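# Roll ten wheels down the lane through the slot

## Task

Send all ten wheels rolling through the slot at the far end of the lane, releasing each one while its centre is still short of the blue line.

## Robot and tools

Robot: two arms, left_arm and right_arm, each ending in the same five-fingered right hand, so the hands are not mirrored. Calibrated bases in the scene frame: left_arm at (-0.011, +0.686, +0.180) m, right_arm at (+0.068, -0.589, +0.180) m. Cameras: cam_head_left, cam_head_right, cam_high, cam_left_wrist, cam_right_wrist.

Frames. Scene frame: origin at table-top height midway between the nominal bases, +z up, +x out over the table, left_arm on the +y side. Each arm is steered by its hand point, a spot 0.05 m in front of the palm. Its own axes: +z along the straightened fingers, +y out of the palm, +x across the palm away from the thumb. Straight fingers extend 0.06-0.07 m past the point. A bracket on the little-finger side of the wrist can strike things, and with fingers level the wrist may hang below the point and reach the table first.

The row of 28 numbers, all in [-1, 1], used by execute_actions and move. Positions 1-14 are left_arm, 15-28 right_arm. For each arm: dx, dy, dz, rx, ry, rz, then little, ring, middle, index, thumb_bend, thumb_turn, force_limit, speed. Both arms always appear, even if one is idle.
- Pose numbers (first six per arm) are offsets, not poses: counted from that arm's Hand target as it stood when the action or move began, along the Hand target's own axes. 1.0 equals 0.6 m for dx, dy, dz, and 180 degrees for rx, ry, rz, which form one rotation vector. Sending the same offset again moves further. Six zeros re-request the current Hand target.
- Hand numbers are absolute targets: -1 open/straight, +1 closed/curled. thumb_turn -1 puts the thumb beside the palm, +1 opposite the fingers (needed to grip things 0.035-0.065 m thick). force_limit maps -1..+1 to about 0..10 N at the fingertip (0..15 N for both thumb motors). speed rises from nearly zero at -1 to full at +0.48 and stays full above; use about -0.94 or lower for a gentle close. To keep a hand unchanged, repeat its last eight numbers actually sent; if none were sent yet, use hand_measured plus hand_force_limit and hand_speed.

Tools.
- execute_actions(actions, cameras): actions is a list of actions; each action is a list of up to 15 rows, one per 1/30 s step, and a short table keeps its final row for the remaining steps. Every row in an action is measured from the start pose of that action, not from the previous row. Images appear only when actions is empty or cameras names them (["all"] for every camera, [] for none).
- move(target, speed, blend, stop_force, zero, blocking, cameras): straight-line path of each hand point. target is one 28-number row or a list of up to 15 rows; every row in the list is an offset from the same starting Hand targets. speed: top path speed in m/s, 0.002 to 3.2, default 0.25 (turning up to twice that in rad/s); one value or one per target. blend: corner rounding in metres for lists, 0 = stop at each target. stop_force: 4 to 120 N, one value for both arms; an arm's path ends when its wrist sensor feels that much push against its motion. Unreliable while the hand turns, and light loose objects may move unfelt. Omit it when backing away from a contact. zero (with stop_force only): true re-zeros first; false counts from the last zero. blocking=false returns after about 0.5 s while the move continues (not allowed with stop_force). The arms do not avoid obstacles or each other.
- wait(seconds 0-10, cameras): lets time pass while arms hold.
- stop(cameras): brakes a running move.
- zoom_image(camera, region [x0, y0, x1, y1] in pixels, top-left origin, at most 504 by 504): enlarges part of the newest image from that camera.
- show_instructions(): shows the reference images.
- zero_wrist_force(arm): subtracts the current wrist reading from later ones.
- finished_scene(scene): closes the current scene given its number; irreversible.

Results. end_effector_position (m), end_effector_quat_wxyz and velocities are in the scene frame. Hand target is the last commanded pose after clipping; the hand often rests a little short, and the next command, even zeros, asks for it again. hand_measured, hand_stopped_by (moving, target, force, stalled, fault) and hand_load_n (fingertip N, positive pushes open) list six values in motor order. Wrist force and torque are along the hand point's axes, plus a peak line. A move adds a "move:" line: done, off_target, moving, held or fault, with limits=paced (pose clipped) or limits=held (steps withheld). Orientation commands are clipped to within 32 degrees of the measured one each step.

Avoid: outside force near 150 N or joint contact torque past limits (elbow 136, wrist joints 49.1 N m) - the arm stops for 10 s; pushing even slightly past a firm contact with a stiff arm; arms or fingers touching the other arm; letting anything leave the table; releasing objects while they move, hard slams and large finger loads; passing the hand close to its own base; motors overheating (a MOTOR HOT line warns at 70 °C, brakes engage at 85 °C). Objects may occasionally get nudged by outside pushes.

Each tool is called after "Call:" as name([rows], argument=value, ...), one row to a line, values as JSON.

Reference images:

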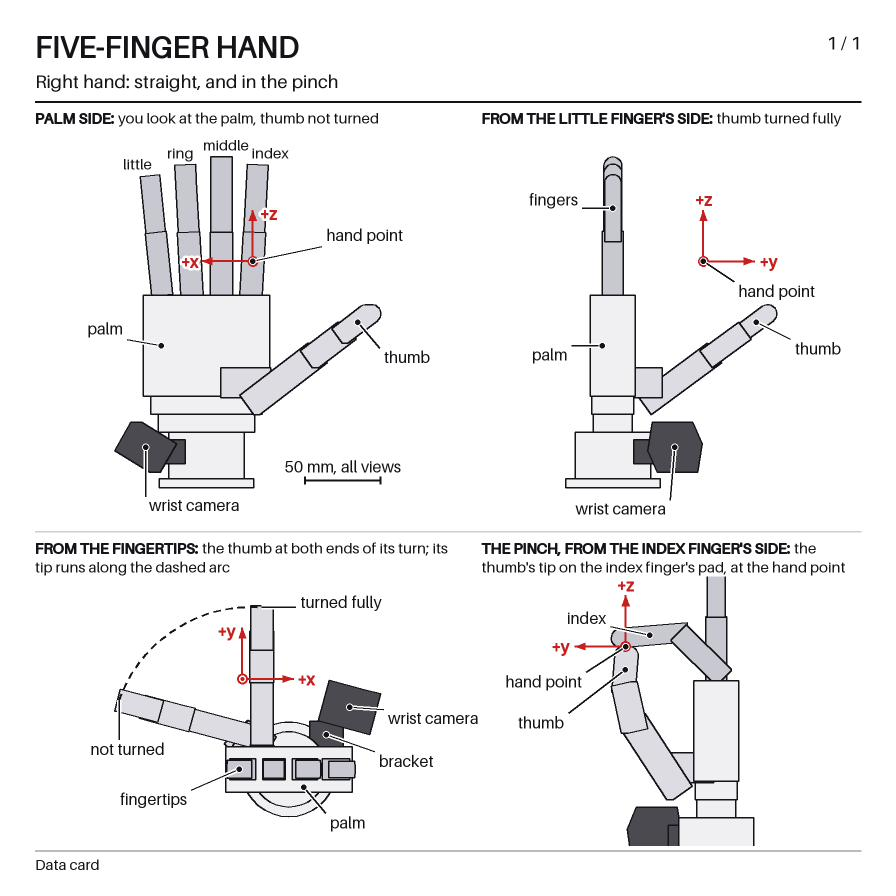

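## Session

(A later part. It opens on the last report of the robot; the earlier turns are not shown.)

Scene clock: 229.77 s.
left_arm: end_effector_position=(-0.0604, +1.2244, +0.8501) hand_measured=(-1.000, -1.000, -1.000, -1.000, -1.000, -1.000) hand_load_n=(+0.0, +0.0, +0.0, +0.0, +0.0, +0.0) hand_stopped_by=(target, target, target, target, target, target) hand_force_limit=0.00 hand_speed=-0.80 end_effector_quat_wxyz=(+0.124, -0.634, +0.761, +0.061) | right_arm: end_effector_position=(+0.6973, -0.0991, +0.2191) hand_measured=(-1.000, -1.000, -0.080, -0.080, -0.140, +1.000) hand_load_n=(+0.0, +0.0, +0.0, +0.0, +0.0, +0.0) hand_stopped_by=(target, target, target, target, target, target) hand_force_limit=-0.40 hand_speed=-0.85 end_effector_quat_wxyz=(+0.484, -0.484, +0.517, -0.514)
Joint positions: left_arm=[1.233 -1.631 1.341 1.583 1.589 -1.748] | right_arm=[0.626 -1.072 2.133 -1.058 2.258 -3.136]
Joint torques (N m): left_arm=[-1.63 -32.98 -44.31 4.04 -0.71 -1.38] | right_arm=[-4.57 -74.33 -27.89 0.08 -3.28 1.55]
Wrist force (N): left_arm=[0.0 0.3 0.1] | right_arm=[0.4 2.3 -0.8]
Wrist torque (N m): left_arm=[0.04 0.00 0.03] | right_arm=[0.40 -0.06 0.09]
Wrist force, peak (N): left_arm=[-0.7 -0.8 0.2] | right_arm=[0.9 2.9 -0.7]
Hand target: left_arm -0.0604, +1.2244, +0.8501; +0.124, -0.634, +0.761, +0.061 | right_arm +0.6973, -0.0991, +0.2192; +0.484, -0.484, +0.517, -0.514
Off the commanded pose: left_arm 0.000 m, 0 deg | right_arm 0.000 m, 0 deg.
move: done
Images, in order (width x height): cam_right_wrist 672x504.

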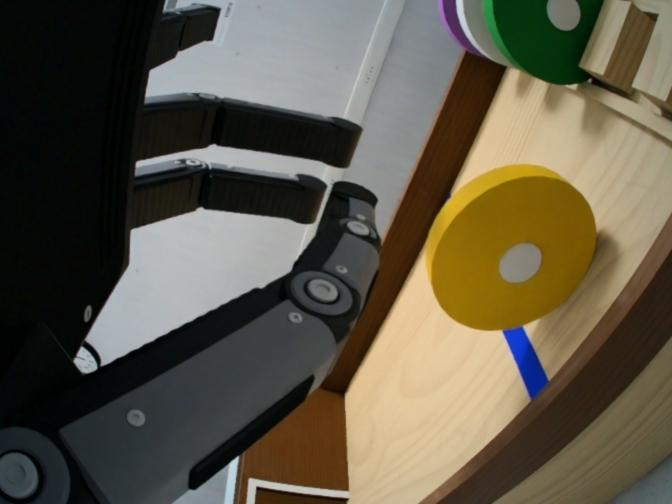

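Call:
move([
  [0,0,0,0,0,0,-1,-1,-1,-1,-1,-1,0,-0.8,0.1034,0,-0.0221,0,-0.0022,0,-1,-1,-1,0,0.5,1,-0.4,0.48],
  [0,0,0,0,0,0,-1,-1,-1,-1,-1,-1,0,-0.8,0.1034,0.112,-0.0221,0,-0.0022,0,-1,-1,-1,0,0.5,1,-0.4,0.48],
], blend=[0.005,0], speed=[0.35,0.2], cameras=["cam_right_wrist"])

Scene clock: 231.87 s.
left_arm: end_effector_position=(-0.0604, +1.2244, +0.8501) hand_measured=(-1.000, -1.000, -1.000, -1.000, -1.000, -1.000) hand_load_n=(+0.0, +0.0, +0.0, +0.0, +0.0, +0.0) hand_stopped_by=(target, target, target, target, target, target) hand_force_limit=0.00 hand_speed=-0.80 end_effector_quat_wxyz=(+0.124, -0.634, +0.761, +0.061) | right_arm: end_effector_position=(+0.6801, -0.1600, +0.1519) hand_measured=(-1.000, -1.000, -1.000, +0.000, +0.500, +1.000) hand_load_n=(+0.0, +0.0, +0.0, +0.0, +0.5, +0.0) hand_stopped_by=(target, target, target, target, target, target) hand_force_limit=-0.40 hand_speed=0.48 end_effector_quat_wxyz=(+0.486, -0.486, +0.515, -0.512)
Joint positions: left_arm=[1.233 -1.631 1.341 1.583 1.589 -1.748] | right_arm=[0.547 -0.999 2.254 -1.252 2.172 -3.137]
Joint torques (N m): left_arm=[-0.84 -33.58 -44.05 3.76 -0.43 -1.22] | right_arm=[-6.76 -49.21 -21.03 -5.31 -3.13 -2.29]
Wrist force (N): left_arm=[0.3 -0.3 0.7] | right_arm=[0.3 2.0 -0.9]
Wrist torque (N m): left_arm=[-0.08 -0.06 0.02] | right_arm=[0.37 -0.05 0.42]
Wrist force, peak (N): left_arm=[0.5 -0.5 1.0] | right_arm=[0.6 3.3 -0.7]
Hand target: left_arm -0.0604, +1.2244, +0.8501; +0.124, -0.634, +0.761, +0.061 | right_arm +0.6801, -0.1600, +0.1519; +0.486, -0.486, +0.515, -0.512
Off the commanded pose: left_arm 0.000 m, 0 deg | right_arm 0.000 m, 0 deg.
move: done
Images, in order (width x height): cam_right_wrist 672x504.

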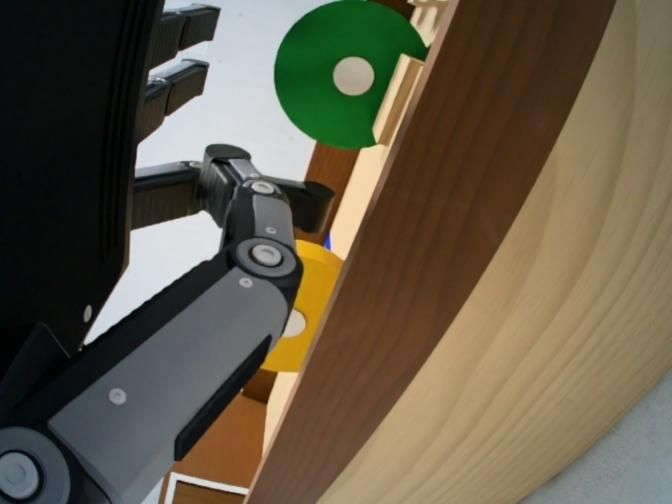

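Call:
execute_actions([
  [[0,0,0,0,0,0,-1,-1,-1,-1,-1,-1,0,-0.8,-0.0001,0,0,0,0,0,-1,-1,-1,0,0.5,1,-0.4,0.48],[0,0,0,0,0,0,-1,-1,-1,-1,-1,-1,0,-0.8,-0.0004,0,0,0,0,0,-1,-1,-1,0,0.5,1,-0.4,0.48],[0,0,0,0,0,0,-1,-1,-1,-1,-1,-1,0,-0.8,-0.001,0,0,0,0,0,-1,-1,-1,0,0.5,1,-0.4,0.48],[0,0,0,0,0,0,-1,-1,-1,-1,-1,-1,0,-0.8,-0.0017,0,0,0,0,0,-1,-1,-1,0,0.5,1,-0.4,0.48],[0,0,0,0,0,0,-1,-1,-1,-1,-1,-1,0,-0.8,-0.0026,0,0,0,0,0,-1,-1,-1,0,0.5,1,-0.4,0.48],[0,0,0,0,0,0,-1,-1,-1,-1,-1,-1,0,-0.8,-0.0036,0,0,0,0,0,-1,-1,-1,0,0.5,1,-0.4,0.48],[0,0,0,0,0,0,-1,-1,-1,-1,-1,-1,0,-0.8,-0.0047,0,0,0,0,0,-1,-1,-1,0,0.5,1,-0.4,0.48],[0,0,0,0,0,0,-1,-1,-1,-1,-1,-1,0,-0.8,-0.0058,0,0,0,0,0,-1,-1,-1,0,0.5,1,-0.4,0.48],[0,0,0,0,0,0,-1,-1,-1,-1,-1,-1,0,-0.8,-0.0068,0,0,0,0,0,-1,-1,-1,0,0.5,1,-0.4,0.48],[0,0,0,0,0,0,-1,-1,-1,-1,-1,-1,0,-0.8,-0.0078,0,0,0,0,0,-1,-1,-1,0,0.5,1,-0.4,0.48],[0,0,0,0,0,0,-1,-1,-1,-1,-1,-1,0,-0.8,-0.0086,0,0,0,0,0,-1,-1,-1,0,0.5,1,-0.4,0.48],[0,0,0,0,0,0,-1,-1,-1,-1,-1,-1,0,-0.8,-0.0093,0,0,0,0,0,-1,-1,-1,0,0.5,1,-0.4,0.48],[0,0,0,0,0,0,-1,-1,-1,-1,-1,-1,0,-0.8,-0.0097,0,0,0,0,0,-1,-1,-1,0,0.5,1,-0.4,0.48],[0,0,0,0,0,0,-1,-1,-1,-1,-1,-1,0,-0.8,-0.0099,0,0,0,0,0,-1,-1,-1,0,0.5,1,-0.4,0.48],[0,0,0,0,0,0,-1,-1,-1,-1,-1,-1,0,-0.8,-0.01,0,0,0,0,0,-1,-1,-1,0,0.5,1,-0.4,0.48]],
  [[0,0,0,0,0,0,-1,-1,-1,-1,-1,-1,0,-0.8,-0.00044,0,0,0,0,0,-1,-1,-1,0,0.5,1,-0.4,0.48],[0,0,0,0,0,0,-1,-1,-1,-1,-1,-1,0,-0.8,-0.00176,0,0,0,0,0,-1,-1,-1,0,0.5,1,-0.4,0.48],[0,0,0,0,0,0,-1,-1,-1,-1,-1,-1,0,-0.8,-0.004,0,0,0,0,0,-1,-1,-1,0,0.5,1,-0.4,0.48],[0,0,0,0,0,0,-1,-1,-1,-1,-1,-1,0,-0.8,-0.00712,0,0,0,0,0,-1,-1,-1,0,0.5,1,-0.4,0.48],[0,0,0,0,0,0,-1,-1,-1,-1,-1,-1,0,-0.8,-0.01184,0,0,0,0,0,-1,-1,-1,0,0.5,1,-0.4,0.48],[0,0,0,0,0,0,-1,-1,-1,-1,-1,-1,0,-0.8,-0.0198,0,0,0,0,0,-1,-1,-1,0,0.5,1,-0.4,0.48],[0,0,0,0,0,0,-1,-1,-1,-1,-1,-1,0,-0.8,-0.03096,0,0,0,0,0,-1,-1,-1,0,0.5,1,-0.4,0.48],[0,0,0,0,0,0,-1,-1,-1,-1,-1,-1,0,-0.8,-0.04536,0,0,0,0,0,-1,-1,-1,0,0.5,1,-0.4,0.48],[0,0,0,0,0,0,-1,-1,-1,-1,-1,-1,0,-0.8,-0.05976,0,0,0,0,0,-1,-1,-1,0,0.5,1,-0.4,0.48],[0,0,0,0,0,0,-1,-1,-1,-1,-1,-1,0,-0.8,-0.07092,0,0,0,0,0,-1,-1,-1,0,0.5,1,-0.4,0.48],[0,0,0,0,0,0,-1,-1,-1,-1,-1,-1,0,-0.8,-0.0788,0,0,0,0,0,-1,-1,-1,0,0.5,1,-0.4,0.48],[0,0,0,0,0,0,-1,-1,-1,-1,-1,-1,0,-0.8,-0.08344,0,0,0,0,0,-1,-1,-1,0,0.5,1,-0.4,0.48],[0,0,0,0,0,0,-1,-1,-1,-1,-1,-1,0,-0.8,-0.0848,0,0,0,0,0,-1,-1,-1,0,0.5,1,-0.4,0.48],[0,0,0,0,0,0,-1,-1,-1,-1,-1,-1,0,-0.8,-0.0848,0,0,0,0,0,-1,-1,-1,0,0.5,1,-0.4,0.48],[0,0,0,0,0,0,-1,-1,-1,-1,-1,-1,0,-0.8,-0.0848,0,0,0,0,0,-1,-1,-1,0,0.5,1,-0.4,0.48]],
])

Call:
wait(seconds=0.4, cameras=["cam_head_left", "cam_high", "cam_right_wrist"])

Scene clock: 236.17 s.
left_arm: end_effector_position=(-0.0604, +1.2244, +0.8501) hand_measured=(-1.000, -1.000, -1.000, -1.000, -1.000, -1.000) hand_load_n=(+0.0, +0.0, +0.0, +0.0, +0.0, +0.0) hand_stopped_by=(target, target, target, target, target, target) hand_force_limit=0.00 hand_speed=-0.80 end_effector_quat_wxyz=(+0.124, -0.634, +0.761, +0.061) | right_arm: end_effector_position=(+0.6830, -0.1034, +0.1521) hand_measured=(-1.000, -1.000, -1.000, +0.000, +0.500, +1.000) hand_load_n=(+0.0, +0.0, +0.0, +0.0, +0.0, +0.0) hand_stopped_by=(target, target, target, target, target, target) hand_force_limit=-0.40 hand_speed=0.48 end_effector_quat_wxyz=(+0.486, -0.486, +0.515, -0.512)
Joint positions: left_arm=[1.233 -1.631 1.341 1.583 1.589 -1.748] | right_arm=[0.632 -0.966 2.162 -1.193 2.256 -3.137]
Joint torques (N m): left_arm=[-2.65 -33.9 -44.71 4.01 -0.76 -1.39] | right_arm=[13.27 -52.44 -21.77 -0.46 3.39 1.79]
Wrist force (N): left_arm=[0.0 -0.4 0.3] | right_arm=[0.6 1.8 -0.9]
Wrist torque (N m): left_arm=[-0.09 -0.02 0.00] | right_arm=[0.33 -0.08 0.39]
Wrist force, peak (N): left_arm=[0.1 -0.7 0.9] | right_arm=[1.7 2.1 -0.7]
Hand target: left_arm -0.0604, +1.2244, +0.8501; +0.124, -0.634, +0.761, +0.061 | right_arm +0.6832, -0.1032, +0.1520; +0.486, -0.486, +0.515, -0.512
Off the commanded pose: left_arm 0.000 m, 0 deg | right_arm 0.000 m, 0 deg.
Step readings (end_effector_position of left_arm | right_arm):
0: (-0.0604, +1.2244, +0.8501) | (+0.6801, -0.1600, +0.1519)
1: (-0.0604, +1.2244, +0.8501) | (+0.6801, -0.1600, +0.1519)
2: (-0.0604, +1.2244, +0.8501) | (+0.6801, -0.1600, +0.1519)
4: (-0.0604, +1.2244, +0.8501) | (+0.6801, -0.1599, +0.1519)
8: (-0.0604, +1.2244, +0.8501) | (+0.6802, -0.1587, +0.1519)
15: (-0.0604, +1.2244, +0.8501) | (+0.6804, -0.1551, +0.1519)
16: (-0.0604, +1.2244, +0.8501) | (+0.6804, -0.1548, +0.1519)
17: (-0.0604, +1.2244, +0.8501) | (+0.6804, -0.1546, +0.1519)
19: (-0.0604, +1.2244, +0.8501) | (+0.6804, -0.1537, +0.1519)
23: (-0.0604, +1.2244, +0.8501) | (+0.6807, -0.1474, +0.1519)
30: (-0.0604, +1.2244, +0.8501) | (+0.6821, -0.1110, +0.1523)

Scene clock: 236.57 s.
left_arm: end_effector_position=(-0.0604, +1.2244, +0.8501) hand_measured=(-1.000, -1.000, -1.000, -1.000, -1.000, -1.000) hand_load_n=(+0.0, +0.0, +0.0, +0.0, +0.0, +0.0) hand_stopped_by=(target, target, target, target, target, target) hand_force_limit=0.00 hand_speed=-0.80 end_effector_quat_wxyz=(+0.124, -0.634, +0.761, +0.061) | right_arm: end_effector_position=(+0.6830, -0.1033, +0.1521) hand_measured=(-1.000, -1.000, -1.000, +0.000, +0.500, +1.000) hand_load_n=(-0.5, +0.0, +0.0, +0.0, +0.0, +0.0) hand_stopped_by=(target, target, target, target, target, target) hand_force_limit=-0.40 hand_speed=0.48 end_effector_quat_wxyz=(+0.486, -0.486, +0.515, -0.512)
Joint positions: left_arm=[1.233 -1.631 1.341 1.583 1.589 -1.748] | right_arm=[0.632 -0.966 2.162 -1.193 2.257 -3.137]
Joint torques (N m): left_arm=[-0.48 -32.06 -44.27 4.18 -0.82 -1.41] | right_arm=[14.96 -56.6 -23.32 0.21 3.55 1.39]
Wrist force (N): left_arm=[0.1 -0.3 1.2] | right_arm=[0.7 2.0 -0.4]
Wrist torque (N m): left_arm=[-0.12 -0.04 0.00] | right_arm=[0.34 -0.13 0.40]
Wrist force, peak (N): left_arm=[0.1 -0.3 1.2] | right_arm=[0.6 2.1 -0.8]
Hand target: left_arm -0.0604, +1.2244, +0.8501; +0.124, -0.634, +0.761, +0.061 | right_arm +0.6832, -0.1032, +0.1520; +0.486, -0.486, +0.515, -0.512
Off the commanded pose: left_arm 0.000 m, 0 deg | right_arm 0.000 m, 0 deg.
wait: 0.40 s; at rest by 0.17 s
Images, in order (width x height): cam_head_left 896x504, cam_high 896x504, cam_right_wrist 672x504.

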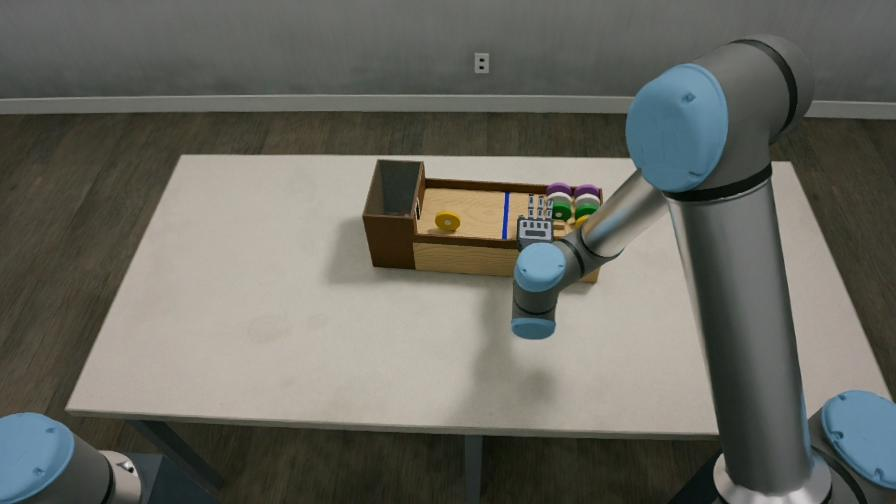

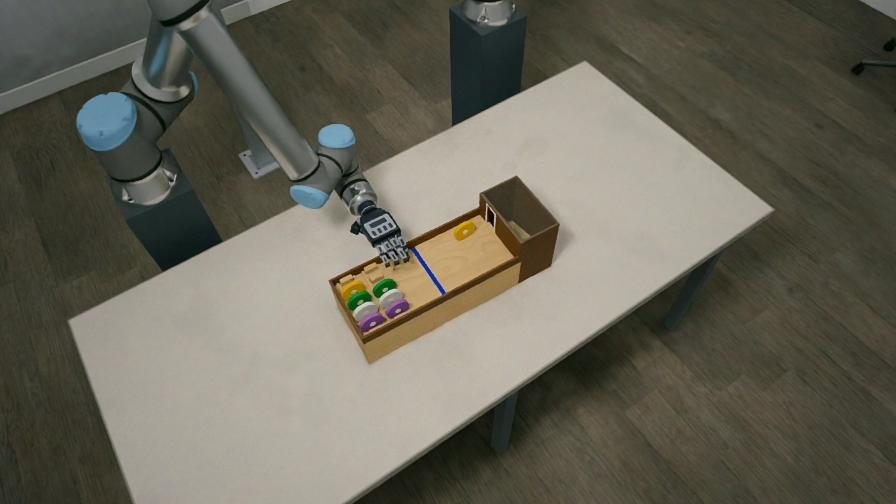

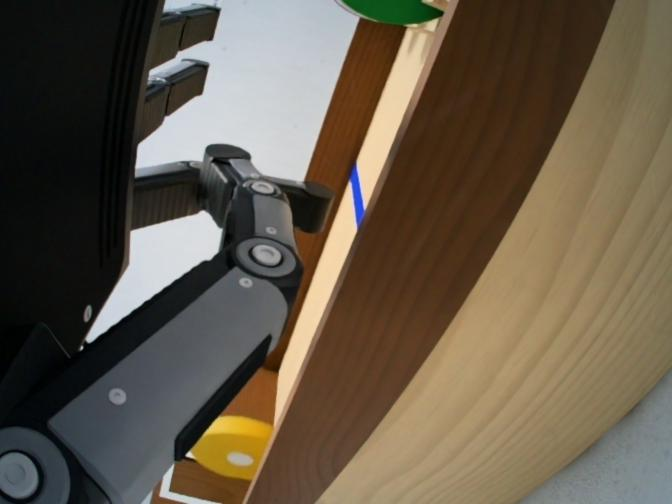

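Call:
wait(seconds=0.4, cameras=["cam_head_left", "cam_high", "cam_right_wrist"])

Scene clock: 237.17 s.
left_arm: end_effector_position=(-0.0604, +1.2244, +0.8501) hand_measured=(-1.000, -1.000, -1.000, -1.000, -1.000, -1.000) hand_load_n=(+0.0, +0.0, +0.0, +0.0, +0.0, +0.0) hand_stopped_by=(target, target, target, target, target, target) hand_force_limit=0.00 hand_speed=-0.80 end_effector_quat_wxyz=(+0.124, -0.634, +0.761, +0.061) | right_arm: end_effector_position=(+0.6830, -0.1033, +0.1521) hand_measured=(-1.000, -1.000, -1.000, +0.000, +0.500, +1.000) hand_load_n=(+0.0, +0.0, +0.0, +0.0, +0.0, +0.0) hand_stopped_by=(target, target, target, target, target, target) hand_force_limit=-0.40 hand_speed=0.48 end_effector_quat_wxyz=(+0.486, -0.486, +0.515, -0.512)
Joint positions: left_arm=[1.233 -1.631 1.341 1.583 1.589 -1.748] | right_arm=[0.632 -0.966 2.162 -1.193 2.257 -3.137]
Joint torques (N m): left_arm=[-2.11 -32.14 -43.79 3.64 -1.05 -1.44] | right_arm=[12.2 -55.23 -24.45 0.73 3.95 1.33]
Wrist force (N): left_arm=[0.4 -0.1 0.3] | right_arm=[0.5 2.1 -0.6]
Wrist torque (N m): left_arm=[-0.03 -0.07 0.03] | right_arm=[0.37 -0.08 0.39]
Wrist force, peak (N): left_arm=[-0.1 -0.5 0.9] | right_arm=[0.8 2.2 -0.9]
Hand target: left_arm -0.0604, +1.2244, +0.8501; +0.124, -0.634, +0.761, +0.061 | right_arm +0.6832, -0.1032, +0.1520; +0.486, -0.486, +0.515, -0.512
Off the commanded pose: left_arm 0.000 m, 0 deg | right_arm 0.000 m, 0 deg.
wait: 0.40 s; at rest from the start
Images, in order (width x height): cam_head_left 896x504, cam_high 896x504, cam_right_wrist 672x504.

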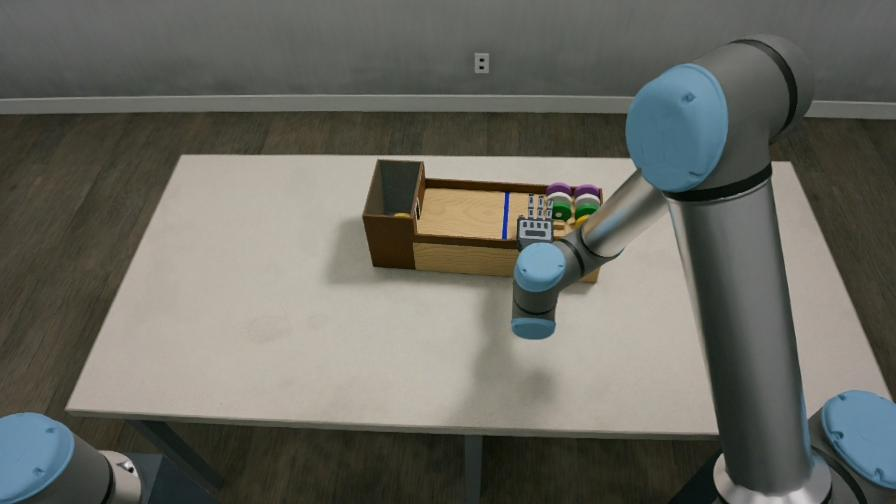

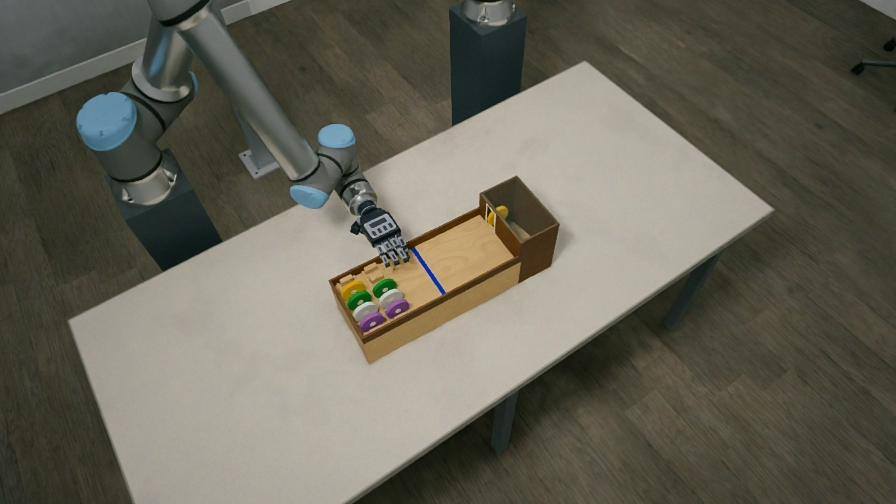

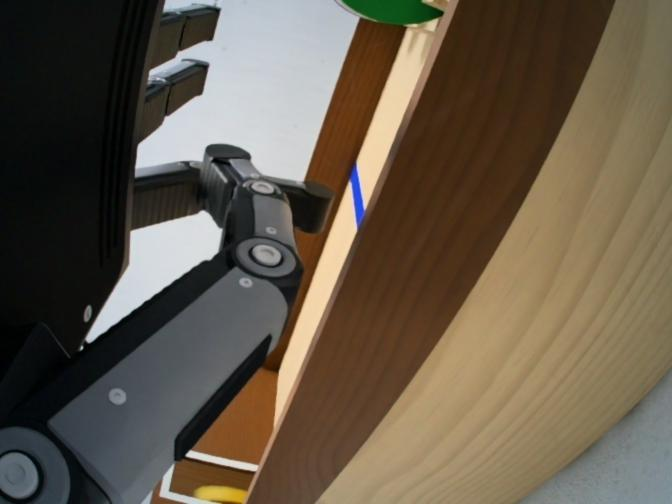

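Call:
move([
  [0,0,0,0,0,0,-1,-1,-1,-1,-1,-1,0,-0.8,0,-0.113,0,0,0,0,-1,-1,-0.08,-0.08,-0.15,1,-0.4,0.3],
  [0,0,0,0,0,0,-1,-1,-1,-1,-1,-1,0,-0.8,0.2666,-0.113,0.033,0,0.003,0,-1,-1,-0.08,-0.08,-0.15,1,-0.4,0.3],
], blend=[0.02,0], speed=0.4, cameras=["cam_right_wrist"])

Scene clock: 239.07 s.
left_arm: end_effector_position=(-0.0604, +1.2244, +0.8501) hand_measured=(-1.000, -1.000, -1.000, -1.000, -1.000, -1.000) hand_load_n=(+0.0, +0.0, +0.0, +0.0, +0.0, +0.0) hand_stopped_by=(target, target, target, target, target, target) hand_force_limit=0.00 hand_speed=-0.80 end_effector_quat_wxyz=(+0.124, -0.634, +0.761, +0.061) | right_arm: end_effector_position=(+0.6944, -0.2642, +0.2193) hand_measured=(-1.000, -1.000, -0.080, -0.080, -0.150, +1.000) hand_load_n=(-0.5, +0.0, +0.0, -0.5, +0.0, +0.0) hand_stopped_by=(target, target, target, target, target, target) hand_force_limit=-0.40 hand_speed=0.30 end_effector_quat_wxyz=(+0.484, -0.484, +0.517, -0.514)
Joint positions: left_arm=[1.233 -1.631 1.341 1.583 1.589 -1.748] | right_arm=[0.341 -1.191 2.377 -1.183 1.975 -3.138]
Joint torques (N m): left_arm=[-0.64 -33.36 -44.06 3.62 -0.64 -1.45] | right_arm=[-7.42 -61.07 -11.3 -4.5 -2.84 -1.84]
Wrist force (N): left_arm=[0.3 -0.3 0.7] | right_arm=[0.2 1.7 -1.3]
Wrist torque (N m): left_arm=[-0.09 -0.07 0.02] | right_arm=[0.36 -0.02 0.39]
Wrist force, peak (N): left_arm=[0.5 -0.7 1.0] | right_arm=[0.4 3.9 -0.5]
Hand target: left_arm -0.0604, +1.2244, +0.8501; +0.124, -0.634, +0.761, +0.061 | right_arm +0.6944, -0.2643, +0.2193; +0.484, -0.484, +0.517, -0.514
Off the commanded pose: left_arm 0.000 m, 0 deg | right_arm 0.000 m, 0 deg.
move: done
Images, in order (width x height): cam_right_wrist 672x504.

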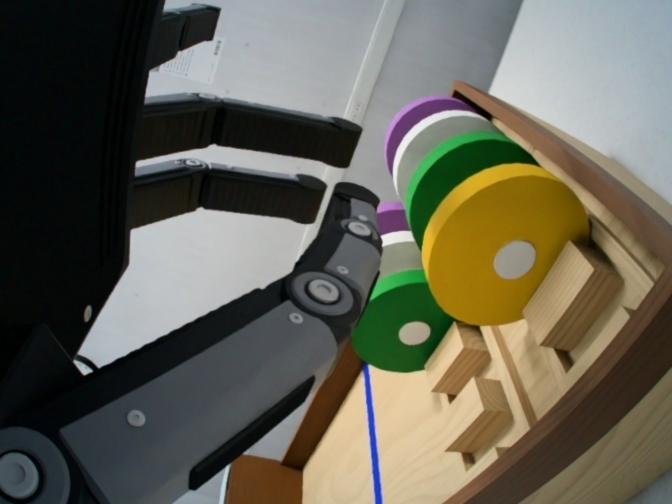

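Call:
move([
  [0,0,0,0,0,0,-1,-1,-1,-1,-1,-1,0,-0.8,0.0025,0.05,0.0033,0,0,0,-1,-1,-0.08,-0.08,-0.15,1,-0.4,0.3],
  [0,0,0,0,0,0,-1,-1,-1,-1,-1,-1,0,-0.8,0.0025,0.1047,0.0033,0,0,0,-1,-1,-0.08,-0.08,-0.15,1,-0.4,0.3],
], speed=[0.15,0.03], stop_force=5, cameras=["cam_right_wrist"])

Call:
move(target=[0,0,0,0,0,0,-1,-1,-1,-1,-1,-1,0,-0.8,0,0,0,0,0,0,-1,-1,0.35,0.35,0.3,1,-0.4,-0.93], cameras=["cam_right_wrist"])

Scene clock: 242.07 s.
left_arm: end_effector_position=(-0.0604, +1.2244, +0.8501) hand_measured=(-1.000, -1.000, -1.000, -1.000, -1.000, -1.000) hand_load_n=(+0.0, +0.0, +0.0, +0.0, +0.0, +0.0) hand_stopped_by=(target, target, target, target, target, target) hand_force_limit=0.00 hand_speed=-0.80 end_effector_quat_wxyz=(+0.124, -0.634, +0.761, +0.061) | right_arm: end_effector_position=(+0.6961, -0.2657, +0.1565) hand_measured=(-1.000, -1.000, -0.080, -0.080, -0.150, +1.000) hand_load_n=(+0.0, +0.0, +0.0, +0.0, +0.0, +0.0) hand_stopped_by=(target, target, target, target, target, target) hand_force_limit=-0.40 hand_speed=0.30 end_effector_quat_wxyz=(+0.484, -0.484, +0.517, -0.514)
Joint positions: left_arm=[1.233 -1.631 1.341 1.583 1.589 -1.748] | right_arm=[0.336 -1.049 2.378 -1.325 1.97 -3.138]
Joint torques (N m): left_arm=[-0.6 -33.35 -43.49 3.98 -0.88 -1.19] | right_arm=[12.34 -44 -19.09 -4.88 3.37 -2.39]
Wrist force (N): left_arm=[0.0 -0.4 0.8] | right_arm=[0.2 1.9 -0.8]
Wrist torque (N m): left_arm=[-0.11 -0.03 0.00] | right_arm=[0.35 -0.03 0.39]
Wrist force, peak (N): left_arm=[0.0 -0.7 1.2] | right_arm=[0.0 2.7 -1.3]
Hand target: left_arm -0.0604, +1.2244, +0.8501; +0.124, -0.634, +0.761, +0.061 | right_arm +0.6961, -0.2657, +0.1565; +0.484, -0.484, +0.517, -0.514
Off the commanded pose: left_arm 0.000 m, 0 deg | right_arm 0.000 m, 0 deg.
move: done
Images, in order (width x height): cam_right_wrist 672x504.

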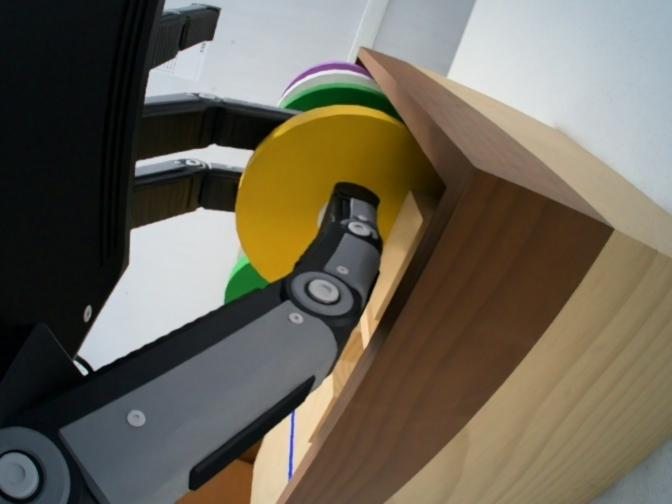

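Scene clock: 243.10 s.
left_arm: end_effector_position=(-0.0604, +1.2244, +0.8501) hand_measured=(-1.000, -1.000, -1.000, -1.000, -1.000, -1.000) hand_load_n=(+0.0, +0.0, +0.0, +0.0, -0.5, +0.0) hand_stopped_by=(target, target, target, target, target, target) hand_force_limit=0.00 hand_speed=-0.80 end_effector_quat_wxyz=(+0.124, -0.634, +0.761, +0.061) | right_arm: end_effector_position=(+0.6962, -0.2657, +0.1565) hand_measured=(-1.000, -1.000, +0.062, +0.056, -0.072, +1.000) hand_load_n=(+0.0, +0.0, +3.5, +3.5, +4.5, +1.0) hand_stopped_by=(target, target, force, force, force, target) hand_force_limit=-0.40 hand_speed=-0.93 end_effector_quat_wxyz=(+0.484, -0.484, +0.517, -0.514)
Joint positions: left_arm=[1.233 -1.631 1.341 1.583 1.589 -1.748] | right_arm=[0.336 -1.049 2.378 -1.325 1.97 -3.138]
Joint torques (N m): left_arm=[-0.94 -33.68 -43.92 3.94 -0.72 -1.07] | right_arm=[13.3 -46.08 -17.87 -4.33 3.53 -2.75]
Wrist force (N): left_arm=[0.1 -0.2 0.4] | right_arm=[0.2 2.0 0.6]
Wrist torque (N m): left_arm=[-0.05 -0.03 0.02] | right_arm=[0.39 -0.02 0.38]
Wrist force, peak (N): left_arm=[0.1 -0.4 1.0] | right_arm=[0.4 2.2 0.7]
Hand target: left_arm -0.0604, +1.2244, +0.8501; +0.124, -0.634, +0.761, +0.061 | right_arm +0.6961, -0.2657, +0.1565; +0.484, -0.484, +0.517, -0.514
Off the commanded pose: left_arm 0.000 m, 0 deg | right_arm 0.000 m, 0 deg.
move: done
Images, in order (width x height): cam_right_wrist 672x504.

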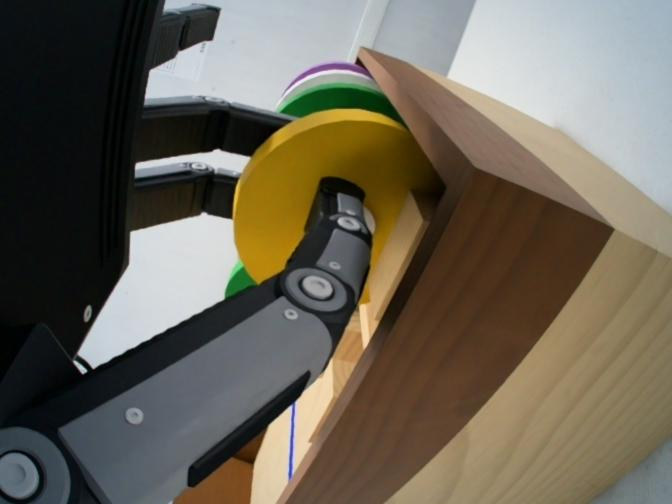

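Call:
move([
  [0,0,0,0,0,0,-1,-1,-1,-1,-1,-1,0,-0.8,0,-0.09,0,0,0,0,-1,-1,0.35,0.35,0.3,1,-0.4,-0.93],
  [0,0,0,0,0,0,-1,-1,-1,-1,-1,-1,0,-0.8,-0.2741,-0.09,-0.016,0,-0.0039,0,-1,-1,0.35,0.35,0.3,1,-0.4,-0.93],
  [0,0,0,0,0,0,-1,-1,-1,-1,-1,-1,0,-0.8,-0.2741,-0.01,-0.016,0,-0.0039,0,-1,-1,0.35,0.35,0.3,1,-0.4,-0.93],
], blend=[0.015,0.01,0], speed=[0.2,0.3,0.15])

Call:
move(target=[0,0,0,0,0,0,-1,-1,-1,-1,-1,-1,0,-0.8,0,0.022,0,0,0,0,-1,-1,0.35,0.35,0.3,1,-0.4,-0.93], speed=0.012, stop_force=4)

Call:
move(target=[0,0,0,0,0,0,-1,-1,-1,-1,-1,-1,0,-0.8,0,0,0,0,0,0,-1,-1,-0.08,-0.08,-0.14,1,-0.4,-0.85])

Call:
move(target=[0,0,0,0,0,0,-1,-1,-1,-1,-1,-1,0,-0.8,0,-0.105,0,0,0,0,-1,-1,-0.08,-0.08,-0.14,1,-0.4,-0.85], speed=0.3, cameras=["cam_right_wrist"])

Scene clock: 246.27 s.
left_arm: end_effector_position=(-0.0604, +1.2244, +0.8501) hand_measured=(-1.000, -1.000, -1.000, -1.000, -1.000, -1.000) hand_load_n=(+0.0, +0.0, +0.0, +0.0, +0.0, +0.0) hand_stopped_by=(target, target, target, target, target, target) hand_force_limit=0.00 hand_speed=-0.80 end_effector_quat_wxyz=(+0.124, -0.634, +0.761, +0.061) | right_arm: end_effector_position=(+0.6971, -0.1010, +0.1631) hand_measured=(-1.000, -1.000, +0.062, +0.056, -0.072, +1.000) hand_load_n=(+0.0, +0.0, +2.5, +3.5, +1.0, +0.5) hand_stopped_by=(target, target, force, force, force, target) hand_force_limit=-0.40 hand_speed=-0.93 end_effector_quat_wxyz=(+0.487, -0.487, +0.514, -0.511)
Joint positions: left_arm=[1.233 -1.631 1.341 1.583 1.589 -1.748] | right_arm=[0.62 -0.978 2.143 -1.161 2.242 -3.136]
Joint torques (N m): left_arm=[-0.65 -31.75 -44 4.28 -0.51 -1.24] | right_arm=[8.79 -57.81 -25.41 -3.98 3.6 -2.53]
Wrist force (N): left_arm=[-0.4 -0.4 0.6] | right_arm=[0.3 2.3 -0.7]
Wrist torque (N m): left_arm=[-0.09 0.04 -0.02] | right_arm=[0.35 -0.05 0.23]
Wrist force, peak (N): left_arm=[0.1 -1.0 0.6] | right_arm=[0.7 3.6 -0.6]
Hand target: left_arm -0.0604, +1.2244, +0.8501; +0.124, -0.634, +0.761, +0.061 | right_arm +0.6971, -0.1010, +0.1630; +0.487, -0.487, +0.514, -0.511
Off the commanded pose: left_arm 0.000 m, 0 deg | right_arm 0.000 m, 0 deg.
move: done

Scene clock: 247.90 s.
left_arm: end_effector_position=(-0.0604, +1.2244, +0.8501) hand_measured=(-1.000, -1.000, -1.000, -1.000, -1.000, -1.000) hand_load_n=(+0.0, +0.0, +0.0, +0.0, +0.0, +0.0) hand_stopped_by=(target, target, target, target, target, target) hand_force_limit=0.00 hand_speed=-0.80 end_effector_quat_wxyz=(+0.124, -0.634, +0.761, +0.061) | right_arm: end_effector_position=(+0.6971, -0.1009, +0.1565) hand_measured=(-1.000, -1.000, +0.062, +0.056, -0.070, +1.000) hand_load_n=(+0.0, +0.0, +2.5, +4.0, +1.0, +0.0) hand_stopped_by=(target, target, force, force, force, target) hand_force_limit=-0.40 hand_speed=-0.93 end_effector_quat_wxyz=(+0.487, -0.487, +0.514, -0.511)
Joint positions: left_arm=[1.233 -1.631 1.341 1.583 1.589 -1.748] | right_arm=[0.62 -0.966 2.142 -1.173 2.242 -3.136]
Joint torques (N m): left_arm=[-1 -33.21 -43.27 3.99 -1.03 -1.38] | right_arm=[5.15 -77.55 -11.44 0.61 1.52 -1.94]
Wrist force (N): left_arm=[-0.1 -0.7 0.9] | right_arm=[0.4 2.0 -0.7]
Wrist torque (N m): left_arm=[-0.16 -0.01 -0.02] | right_arm=[0.31 -0.07 0.23]
Wrist force, peak (N): left_arm=[0.6 -0.9 0.6] | right_arm=[1.2 -4.1 0.0]
Hand target: left_arm -0.0604, +1.2244, +0.8501; +0.124, -0.634, +0.761, +0.061 | right_arm +0.6971, -0.1009, +0.1565; +0.487, -0.487, +0.514, -0.511 (not the last commanded pose)
Off the commanded pose: left_arm 0.000 m, 0 deg | right_arm 0.007 m, 0 deg.
move: contact (right_arm)

Scene clock: 248.53 s.
left_arm: end_effector_position=(-0.0604, +1.2244, +0.8501) hand_measured=(-1.000, -1.000, -1.000, -1.000, -1.000, -1.000) hand_load_n=(+0.0, +0.0, +0.0, +0.0, +0.0, +0.0) hand_stopped_by=(target, target, target, target, target, target) hand_force_limit=0.00 hand_speed=-0.80 end_effector_quat_wxyz=(+0.124, -0.634, +0.761, +0.061) | right_arm: end_effector_position=(+0.6971, -0.1009, +0.1565) hand_measured=(-1.000, -1.000, -0.080, -0.080, -0.140, +1.000) hand_load_n=(+0.0, +0.0, +0.0, +0.0, +0.0, +0.0) hand_stopped_by=(target, target, target, target, target, target) hand_force_limit=-0.40 hand_speed=-0.85 end_effector_quat_wxyz=(+0.487, -0.487, +0.514, -0.511)
Joint positions: left_arm=[1.233 -1.631 1.341 1.583 1.589 -1.748] | right_arm=[0.62 -0.966 2.142 -1.173 2.242 -3.136]
Joint torques (N m): left_arm=[0.52 -32.67 -44.37 4.11 -0.81 -1.09] | right_arm=[7.76 -79.55 -12 0.23 0.41 -2.39]
Wrist force (N): left_arm=[-0.2 0.0 0.8] | right_arm=[0.6 1.8 -0.5]
Wrist torque (N m): left_arm=[-0.06 0.01 0.00] | right_arm=[0.31 -0.09 0.24]
Wrist force, peak (N): left_arm=[-0.2 -0.8 0.8] | right_arm=[0.7 2.3 -0.5]
Hand target: left_arm -0.0604, +1.2244, +0.8501; +0.124, -0.634, +0.761, +0.061 | right_arm +0.6971, -0.1009, +0.1565; +0.487, -0.487, +0.514, -0.511
Off the commanded pose: left_arm 0.000 m, 0 deg | right_arm 0.000 m, 0 deg.
move: done

Scene clock: 249.50 s.
left_arm: end_effector_position=(-0.0604, +1.2244, +0.8501) hand_measured=(-1.000, -1.000, -1.000, -1.000, -1.000, -1.000) hand_load_n=(+0.0, +0.0, +0.0, +0.0, +0.0, +0.0) hand_stopped_by=(target, target, target, target, target, target) hand_force_limit=0.00 hand_speed=-0.80 end_effector_quat_wxyz=(+0.124, -0.634, +0.761, +0.061) | right_arm: end_effector_position=(+0.6972, -0.1011, +0.2194) hand_measured=(-1.000, -1.000, -0.080, -0.080, -0.140, +1.000) hand_load_n=(+0.0, +0.0, +0.0, +0.0, +0.5, +0.0) hand_stopped_by=(target, target, target, target, target, target) hand_force_limit=-0.40 hand_speed=-0.85 end_effector_quat_wxyz=(+0.487, -0.487, +0.514, -0.511)
Joint positions: left_arm=[1.233 -1.631 1.341 1.583 1.589 -1.748] | right_arm=[0.62 -1.076 2.141 -1.061 2.241 -3.136]
Joint torques (N m): left_arm=[-1.09 -32.87 -43.54 4.04 -0.52 -1.14] | right_arm=[-4.97 -68.95 -28.78 1.17 -2.78 1.91]
Wrist force (N): left_arm=[0.3 0.3 0.0] | right_arm=[0.1 2.0 -0.6]
Wrist torque (N m): left_arm=[0.04 -0.04 0.04] | right_arm=[0.35 -0.03 0.08]
Wrist force, peak (N): left_arm=[0.0 0.0 1.1] | right_arm=[0.7 3.0 -0.7]
Hand target: left_arm -0.0604, +1.2244, +0.8501; +0.124, -0.634, +0.761, +0.061 | right_arm +0.6972, -0.1011, +0.2195; +0.487, -0.487, +0.514, -0.511
Off the commanded pose: left_arm 0.000 m, 0 deg | right_arm 0.000 m, 0 deg.
move: done
Images, in order (width x height): cam_right_wrist 672x504.

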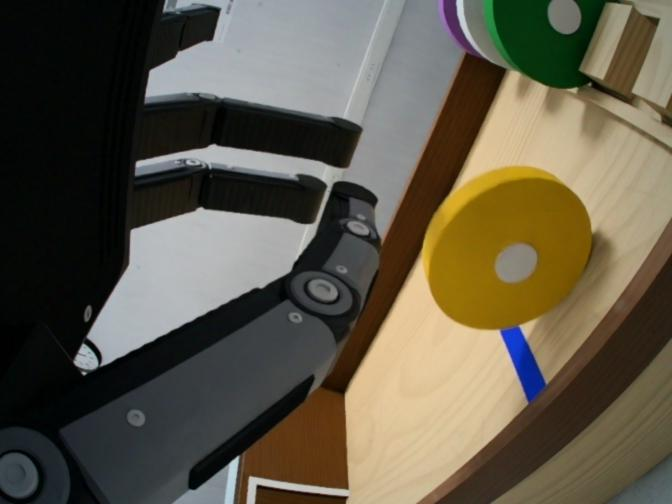

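Call:
move([
  [0,0,0,0,0,0,-1,-1,-1,-1,-1,-1,0,-0.8,0.0943,0,-0.0211,0,0,0,-1,-1,-1,0,0.5,1,-0.4,0.48],
  [0,0,0,0,0,0,-1,-1,-1,-1,-1,-1,0,-0.8,0.0943,0.1125,-0.0211,0,0,0,-1,-1,-1,0,0.5,1,-0.4,0.48],
], blend=[0.005,0], speed=[0.35,0.2], cameras=["cam_right_wrist"])

Scene clock: 252.47 s.
left_arm: end_effector_position=(-0.0604, +1.2244, +0.8501) hand_measured=(-1.000, -1.000, -1.000, -1.000, -1.000, -1.000) hand_load_n=(+0.0, +0.0, +0.0, +0.0, +0.0, +0.0) hand_stopped_by=(target, target, target, target, target, target) hand_force_limit=0.00 hand_speed=-0.80 end_effector_quat_wxyz=(+0.124, -0.634, +0.761, +0.061) | right_arm: end_effector_position=(+0.6815, -0.1568, +0.1519) hand_measured=(-1.000, -1.000, -1.000, +0.000, +0.500, +1.000) hand_load_n=(+0.0, +0.0, +0.0, +0.0, +0.0, +0.0) hand_stopped_by=(target, target, target, target, target, target) hand_force_limit=-0.40 hand_speed=0.48 end_effector_quat_wxyz=(+0.487, -0.487, +0.514, -0.511)
Joint positions: left_arm=[1.233 -1.631 1.341 1.583 1.589 -1.748] | right_arm=[0.55 -0.997 2.249 -1.248 2.171 -3.137]
Joint torques (N m): left_arm=[-1.97 -33.33 -43.83 3.8 -0.89 -1.29] | right_arm=[-8.34 -52.66 -19.38 -4.72 -3.34 -2.39]
Wrist force (N): left_arm=[0.1 -0.1 0.7] | right_arm=[0.7 2.2 -0.7]
Wrist torque (N m): left_arm=[-0.05 -0.04 0.02] | right_arm=[0.40 -0.12 0.46]
Wrist force, peak (N): left_arm=[0.3 -1.0 0.7] | right_arm=[2.7 -4.0 -1.0]
Hand target: left_arm -0.0604, +1.2244, +0.8501; +0.124, -0.634, +0.761, +0.061 | right_arm +0.6815, -0.1568, +0.1519; +0.487, -0.487, +0.514, -0.511
Off the commanded pose: left_arm 0.000 m, 0 deg | right_arm 0.000 m, 0 deg.
move: done
Images, in order (width x height): cam_right_wrist 672x504.

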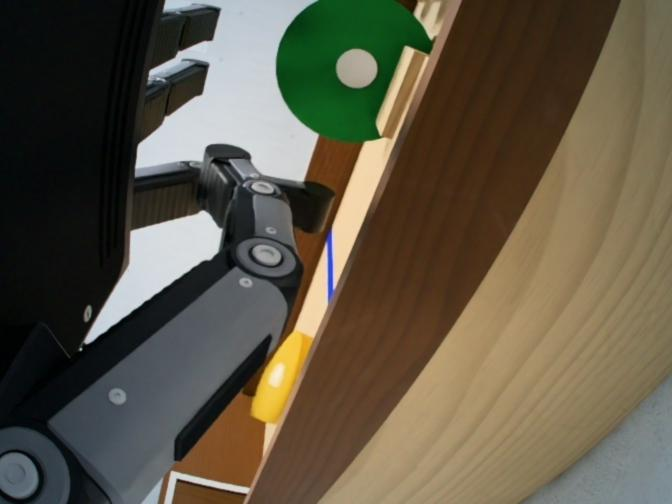

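Call:
move(target=[0,0,0,0,0,0,-1,-1,-1,-1,-1,-1,0,-0.8,0,-0.113,0,0,0,0,-1,-1,-1,0,0.5,1,-0.4,0.48], speed=0.3, cameras=["cam_right_wrist", "cam_high", "cam_head_left"])

Scene clock: 253.77 s.
left_arm: end_effector_position=(-0.0604, +1.2244, +0.8501) hand_measured=(-1.000, -1.000, -1.000, -1.000, -1.000, -1.000) hand_load_n=(+0.0, +0.0, +0.0, +0.0, +0.0, +0.0) hand_stopped_by=(target, target, target, target, target, target) hand_force_limit=0.00 hand_speed=-0.80 end_effector_quat_wxyz=(+0.124, -0.634, +0.761, +0.061) | right_arm: end_effector_position=(+0.6817, -0.1570, +0.2196) hand_measured=(-1.000, -1.000, -1.000, +0.000, +0.500, +1.000) hand_load_n=(-0.5, +0.0, +0.0, +0.0, +0.0, +0.0) hand_stopped_by=(target, target, target, target, target, target) hand_force_limit=-0.40 hand_speed=0.48 end_effector_quat_wxyz=(+0.487, -0.487, +0.514, -0.511)
Joint positions: left_arm=[1.233 -1.631 1.341 1.583 1.589 -1.748] | right_arm=[0.549 -1.128 2.247 -1.115 2.171 -3.137]
Joint torques (N m): left_arm=[-0.68 -30.85 -43.57 4.03 -0.75 -1.25] | right_arm=[-8.97 -71.19 -26.35 0.99 -3.38 1.88]
Wrist force (N): left_arm=[-0.4 -0.4 0.2] | right_arm=[0.3 2.1 -1.0]
Wrist torque (N m): left_arm=[-0.07 0.05 -0.03] | right_arm=[0.40 -0.05 0.08]
Wrist force, peak (N): left_arm=[-0.1 -1.2 0.1] | right_arm=[0.4 3.1 -0.9]
Hand target: left_arm -0.0604, +1.2244, +0.8501; +0.124, -0.634, +0.761, +0.061 | right_arm +0.6817, -0.1570, +0.2197; +0.487, -0.487, +0.514, -0.511
Off the commanded pose: left_arm 0.000 m, 0 deg | right_arm 0.000 m, 0 deg.
move: done
Images, in order (width x height): cam_head_left 896x504, cam_high 896x504, cam_right_wrist 672x504.

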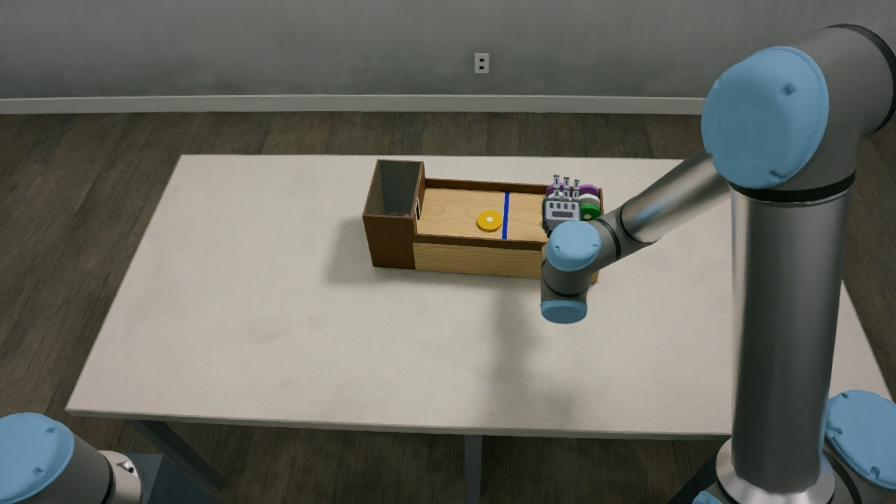

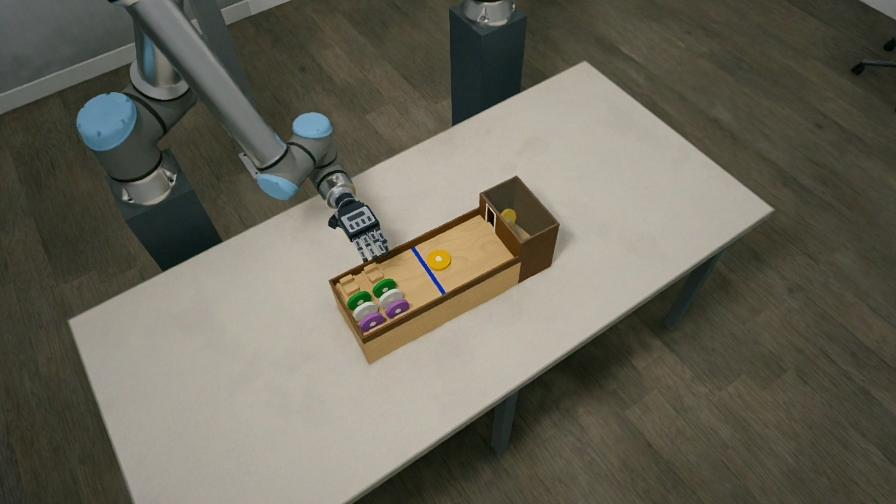

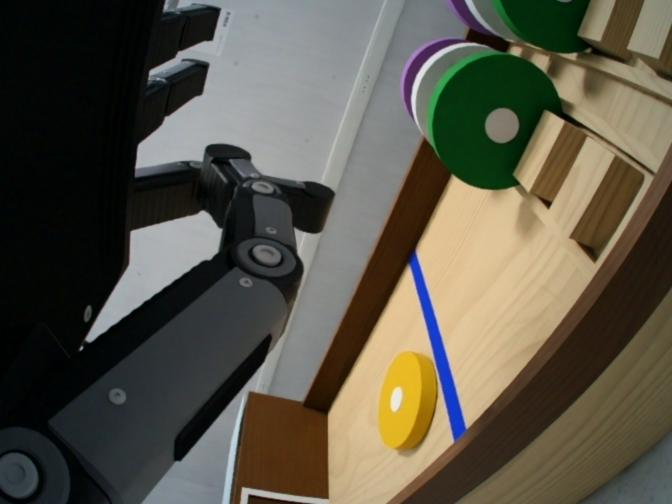

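Call:
move([
  [0,0,0,0,0,0,-1,-1,-1,-1,-1,-1,0,-0.8,0,-0.08,0,0,0,0,-1,-1,-0.75,-0.75,-0.5,1,-0.4,0.3],
  [0,0,0,0,0,0,-1,-1,-1,-1,-1,-1,0,-0.8,-0.174,0.0,0.0567,-0.1778,-0.3486,-0.1133,-1,-1,-0.75,-0.75,-0.5,1,-0.4,0.3],
], blend=[0.02,0], speed=[0.3,0.5], cameras=["cam_right_wrist"])

Scene clock: 257.13 s.
left_arm: end_effector_position=(-0.0604, +1.2244, +0.8501) hand_measured=(-1.000, -1.000, -1.000, -1.000, -1.000, -1.000) hand_load_n=(+0.0, +0.0, +0.0, +0.0, +0.0, +0.0) hand_stopped_by=(target, target, target, target, target, target) hand_force_limit=0.00 hand_speed=-0.80 end_effector_quat_wxyz=(+0.124, -0.634, +0.761, +0.061) | right_arm: end_effector_position=(+0.7210, -0.0545, +0.2199) hand_measured=(-1.000, -1.000, -0.750, -0.750, -0.500, +1.000) hand_load_n=(+0.0, -0.5, +0.0, +0.0, +0.0, +0.0) hand_stopped_by=(target, target, target, target, target, target) hand_force_limit=-0.40 hand_speed=0.30 end_effector_quat_wxyz=(-0.442, +0.864, -0.216, +0.108)
Joint positions: left_arm=[1.233 -1.631 1.341 1.583 1.589 -1.748] | right_arm=[0.292 -1.01 1.716 0.096 0.955 -3.676]
Joint torques (N m): left_arm=[-0.72 -33.91 -43.92 3.75 -0.76 -1.52] | right_arm=[10.26 -67.95 -36.16 3.68 -3.65 -2.57]
Wrist force (N): left_arm=[0.8 -0.2 -0.2] | right_arm=[0.6 1.4 -0.1]
Wrist torque (N m): left_arm=[-0.02 -0.10 0.05] | right_arm=[0.20 -0.08 0.38]
Wrist force, peak (N): left_arm=[0.0 -1.0 0.9] | right_arm=[0.1 4.0 -0.8]
Hand target: left_arm -0.0604, +1.2244, +0.8501; +0.124, -0.634, +0.761, +0.061 | right_arm +0.7210, -0.0545, +0.2199; -0.442, +0.864, -0.216, +0.108
Off the commanded pose: left_arm 0.000 m, 0 deg | right_arm 0.000 m, 0 deg.
move: done
Images, in order (width x height): cam_right_wrist 672x504.

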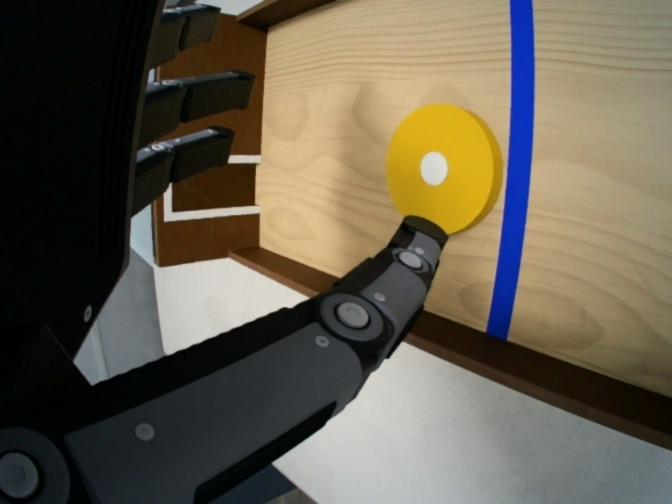

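Call:
move([
  [0,0,0,0,0,0,-1,-1,-1,-1,-1,-1,0,-0.8,0.0053,0.0903,0.0797,0,0,0,-1,-1,-0.75,-0.75,-0.5,1,-0.4,0.3],
  [0,0,0,0,0,0,-1,-1,-1,-1,-1,-1,0,-0.8,0.0053,0.114,0.0968,0,0,0,-1,-1,-0.75,-0.75,-0.5,1,-0.4,0.3],
], speed=[0.15,0.012], stop_force=4, cameras=["cam_right_wrist"])

Scene clock: 261.17 s.
left_arm: end_effector_position=(-0.0604, +1.2244, +0.8501) hand_measured=(-1.000, -1.000, -1.000, -1.000, -1.000, -1.000) hand_load_n=(+0.0, +0.0, +0.0, +0.0, -0.5, +0.0) hand_stopped_by=(target, target, target, target, target, target) hand_force_limit=0.00 hand_speed=-0.80 end_effector_quat_wxyz=(+0.124, -0.634, +0.761, +0.061) | right_arm: end_effector_position=(+0.7268, -0.0497, +0.1318) hand_measured=(-1.000, -1.000, -0.750, -0.750, -0.500, +1.000) hand_load_n=(+0.0, +0.0, +0.0, +0.0, -0.5, +0.0) hand_stopped_by=(target, target, target, target, target, target) hand_force_limit=-0.40 hand_speed=0.30 end_effector_quat_wxyz=(-0.442, +0.864, -0.216, +0.108)
Joint positions: left_arm=[1.233 -1.631 1.341 1.583 1.589 -1.748] | right_arm=[0.296 -0.9 1.726 -0.026 0.958 -3.672]
Joint torques (N m): left_arm=[-2.62 -33.09 -43.61 3.92 -0.61 -1.25] | right_arm=[12.14 -88.76 -28.32 3.39 2.59 -0.31]
Wrist force (N): left_arm=[0.0 -0.6 0.6] | right_arm=[0.6 -2.7 -5.3]
Wrist torque (N m): left_arm=[-0.13 -0.02 0.00] | right_arm=[0.00 -0.09 0.00]
Wrist force, peak (N): left_arm=[0.3 -0.6 1.0] | right_arm=[-0.1 -8.9 -13.4]
Hand target: left_arm -0.0604, +1.2244, +0.8501; +0.124, -0.634, +0.761, +0.061 | right_arm +0.7268, -0.0497, +0.1318; -0.442, +0.864, -0.216, +0.108 (not the last commanded pose)
Off the commanded pose: left_arm 0.000 m, 0 deg | right_arm 0.001 m, 0 deg.
move: contact (right_arm); path passed 1 of 2 targets
Images, in order (width x height): cam_right_wrist 672x504.

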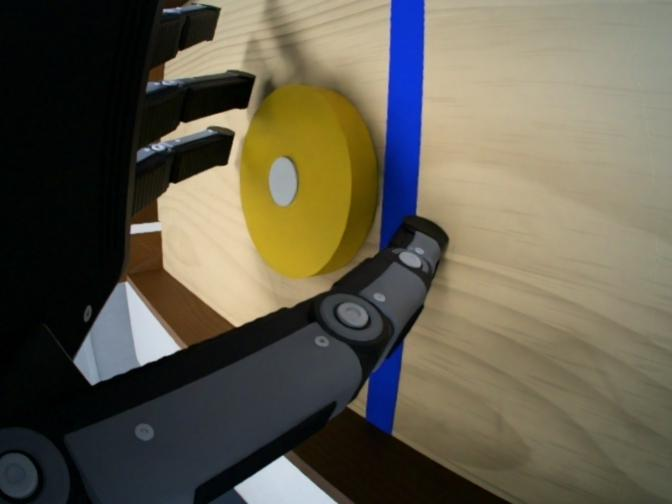

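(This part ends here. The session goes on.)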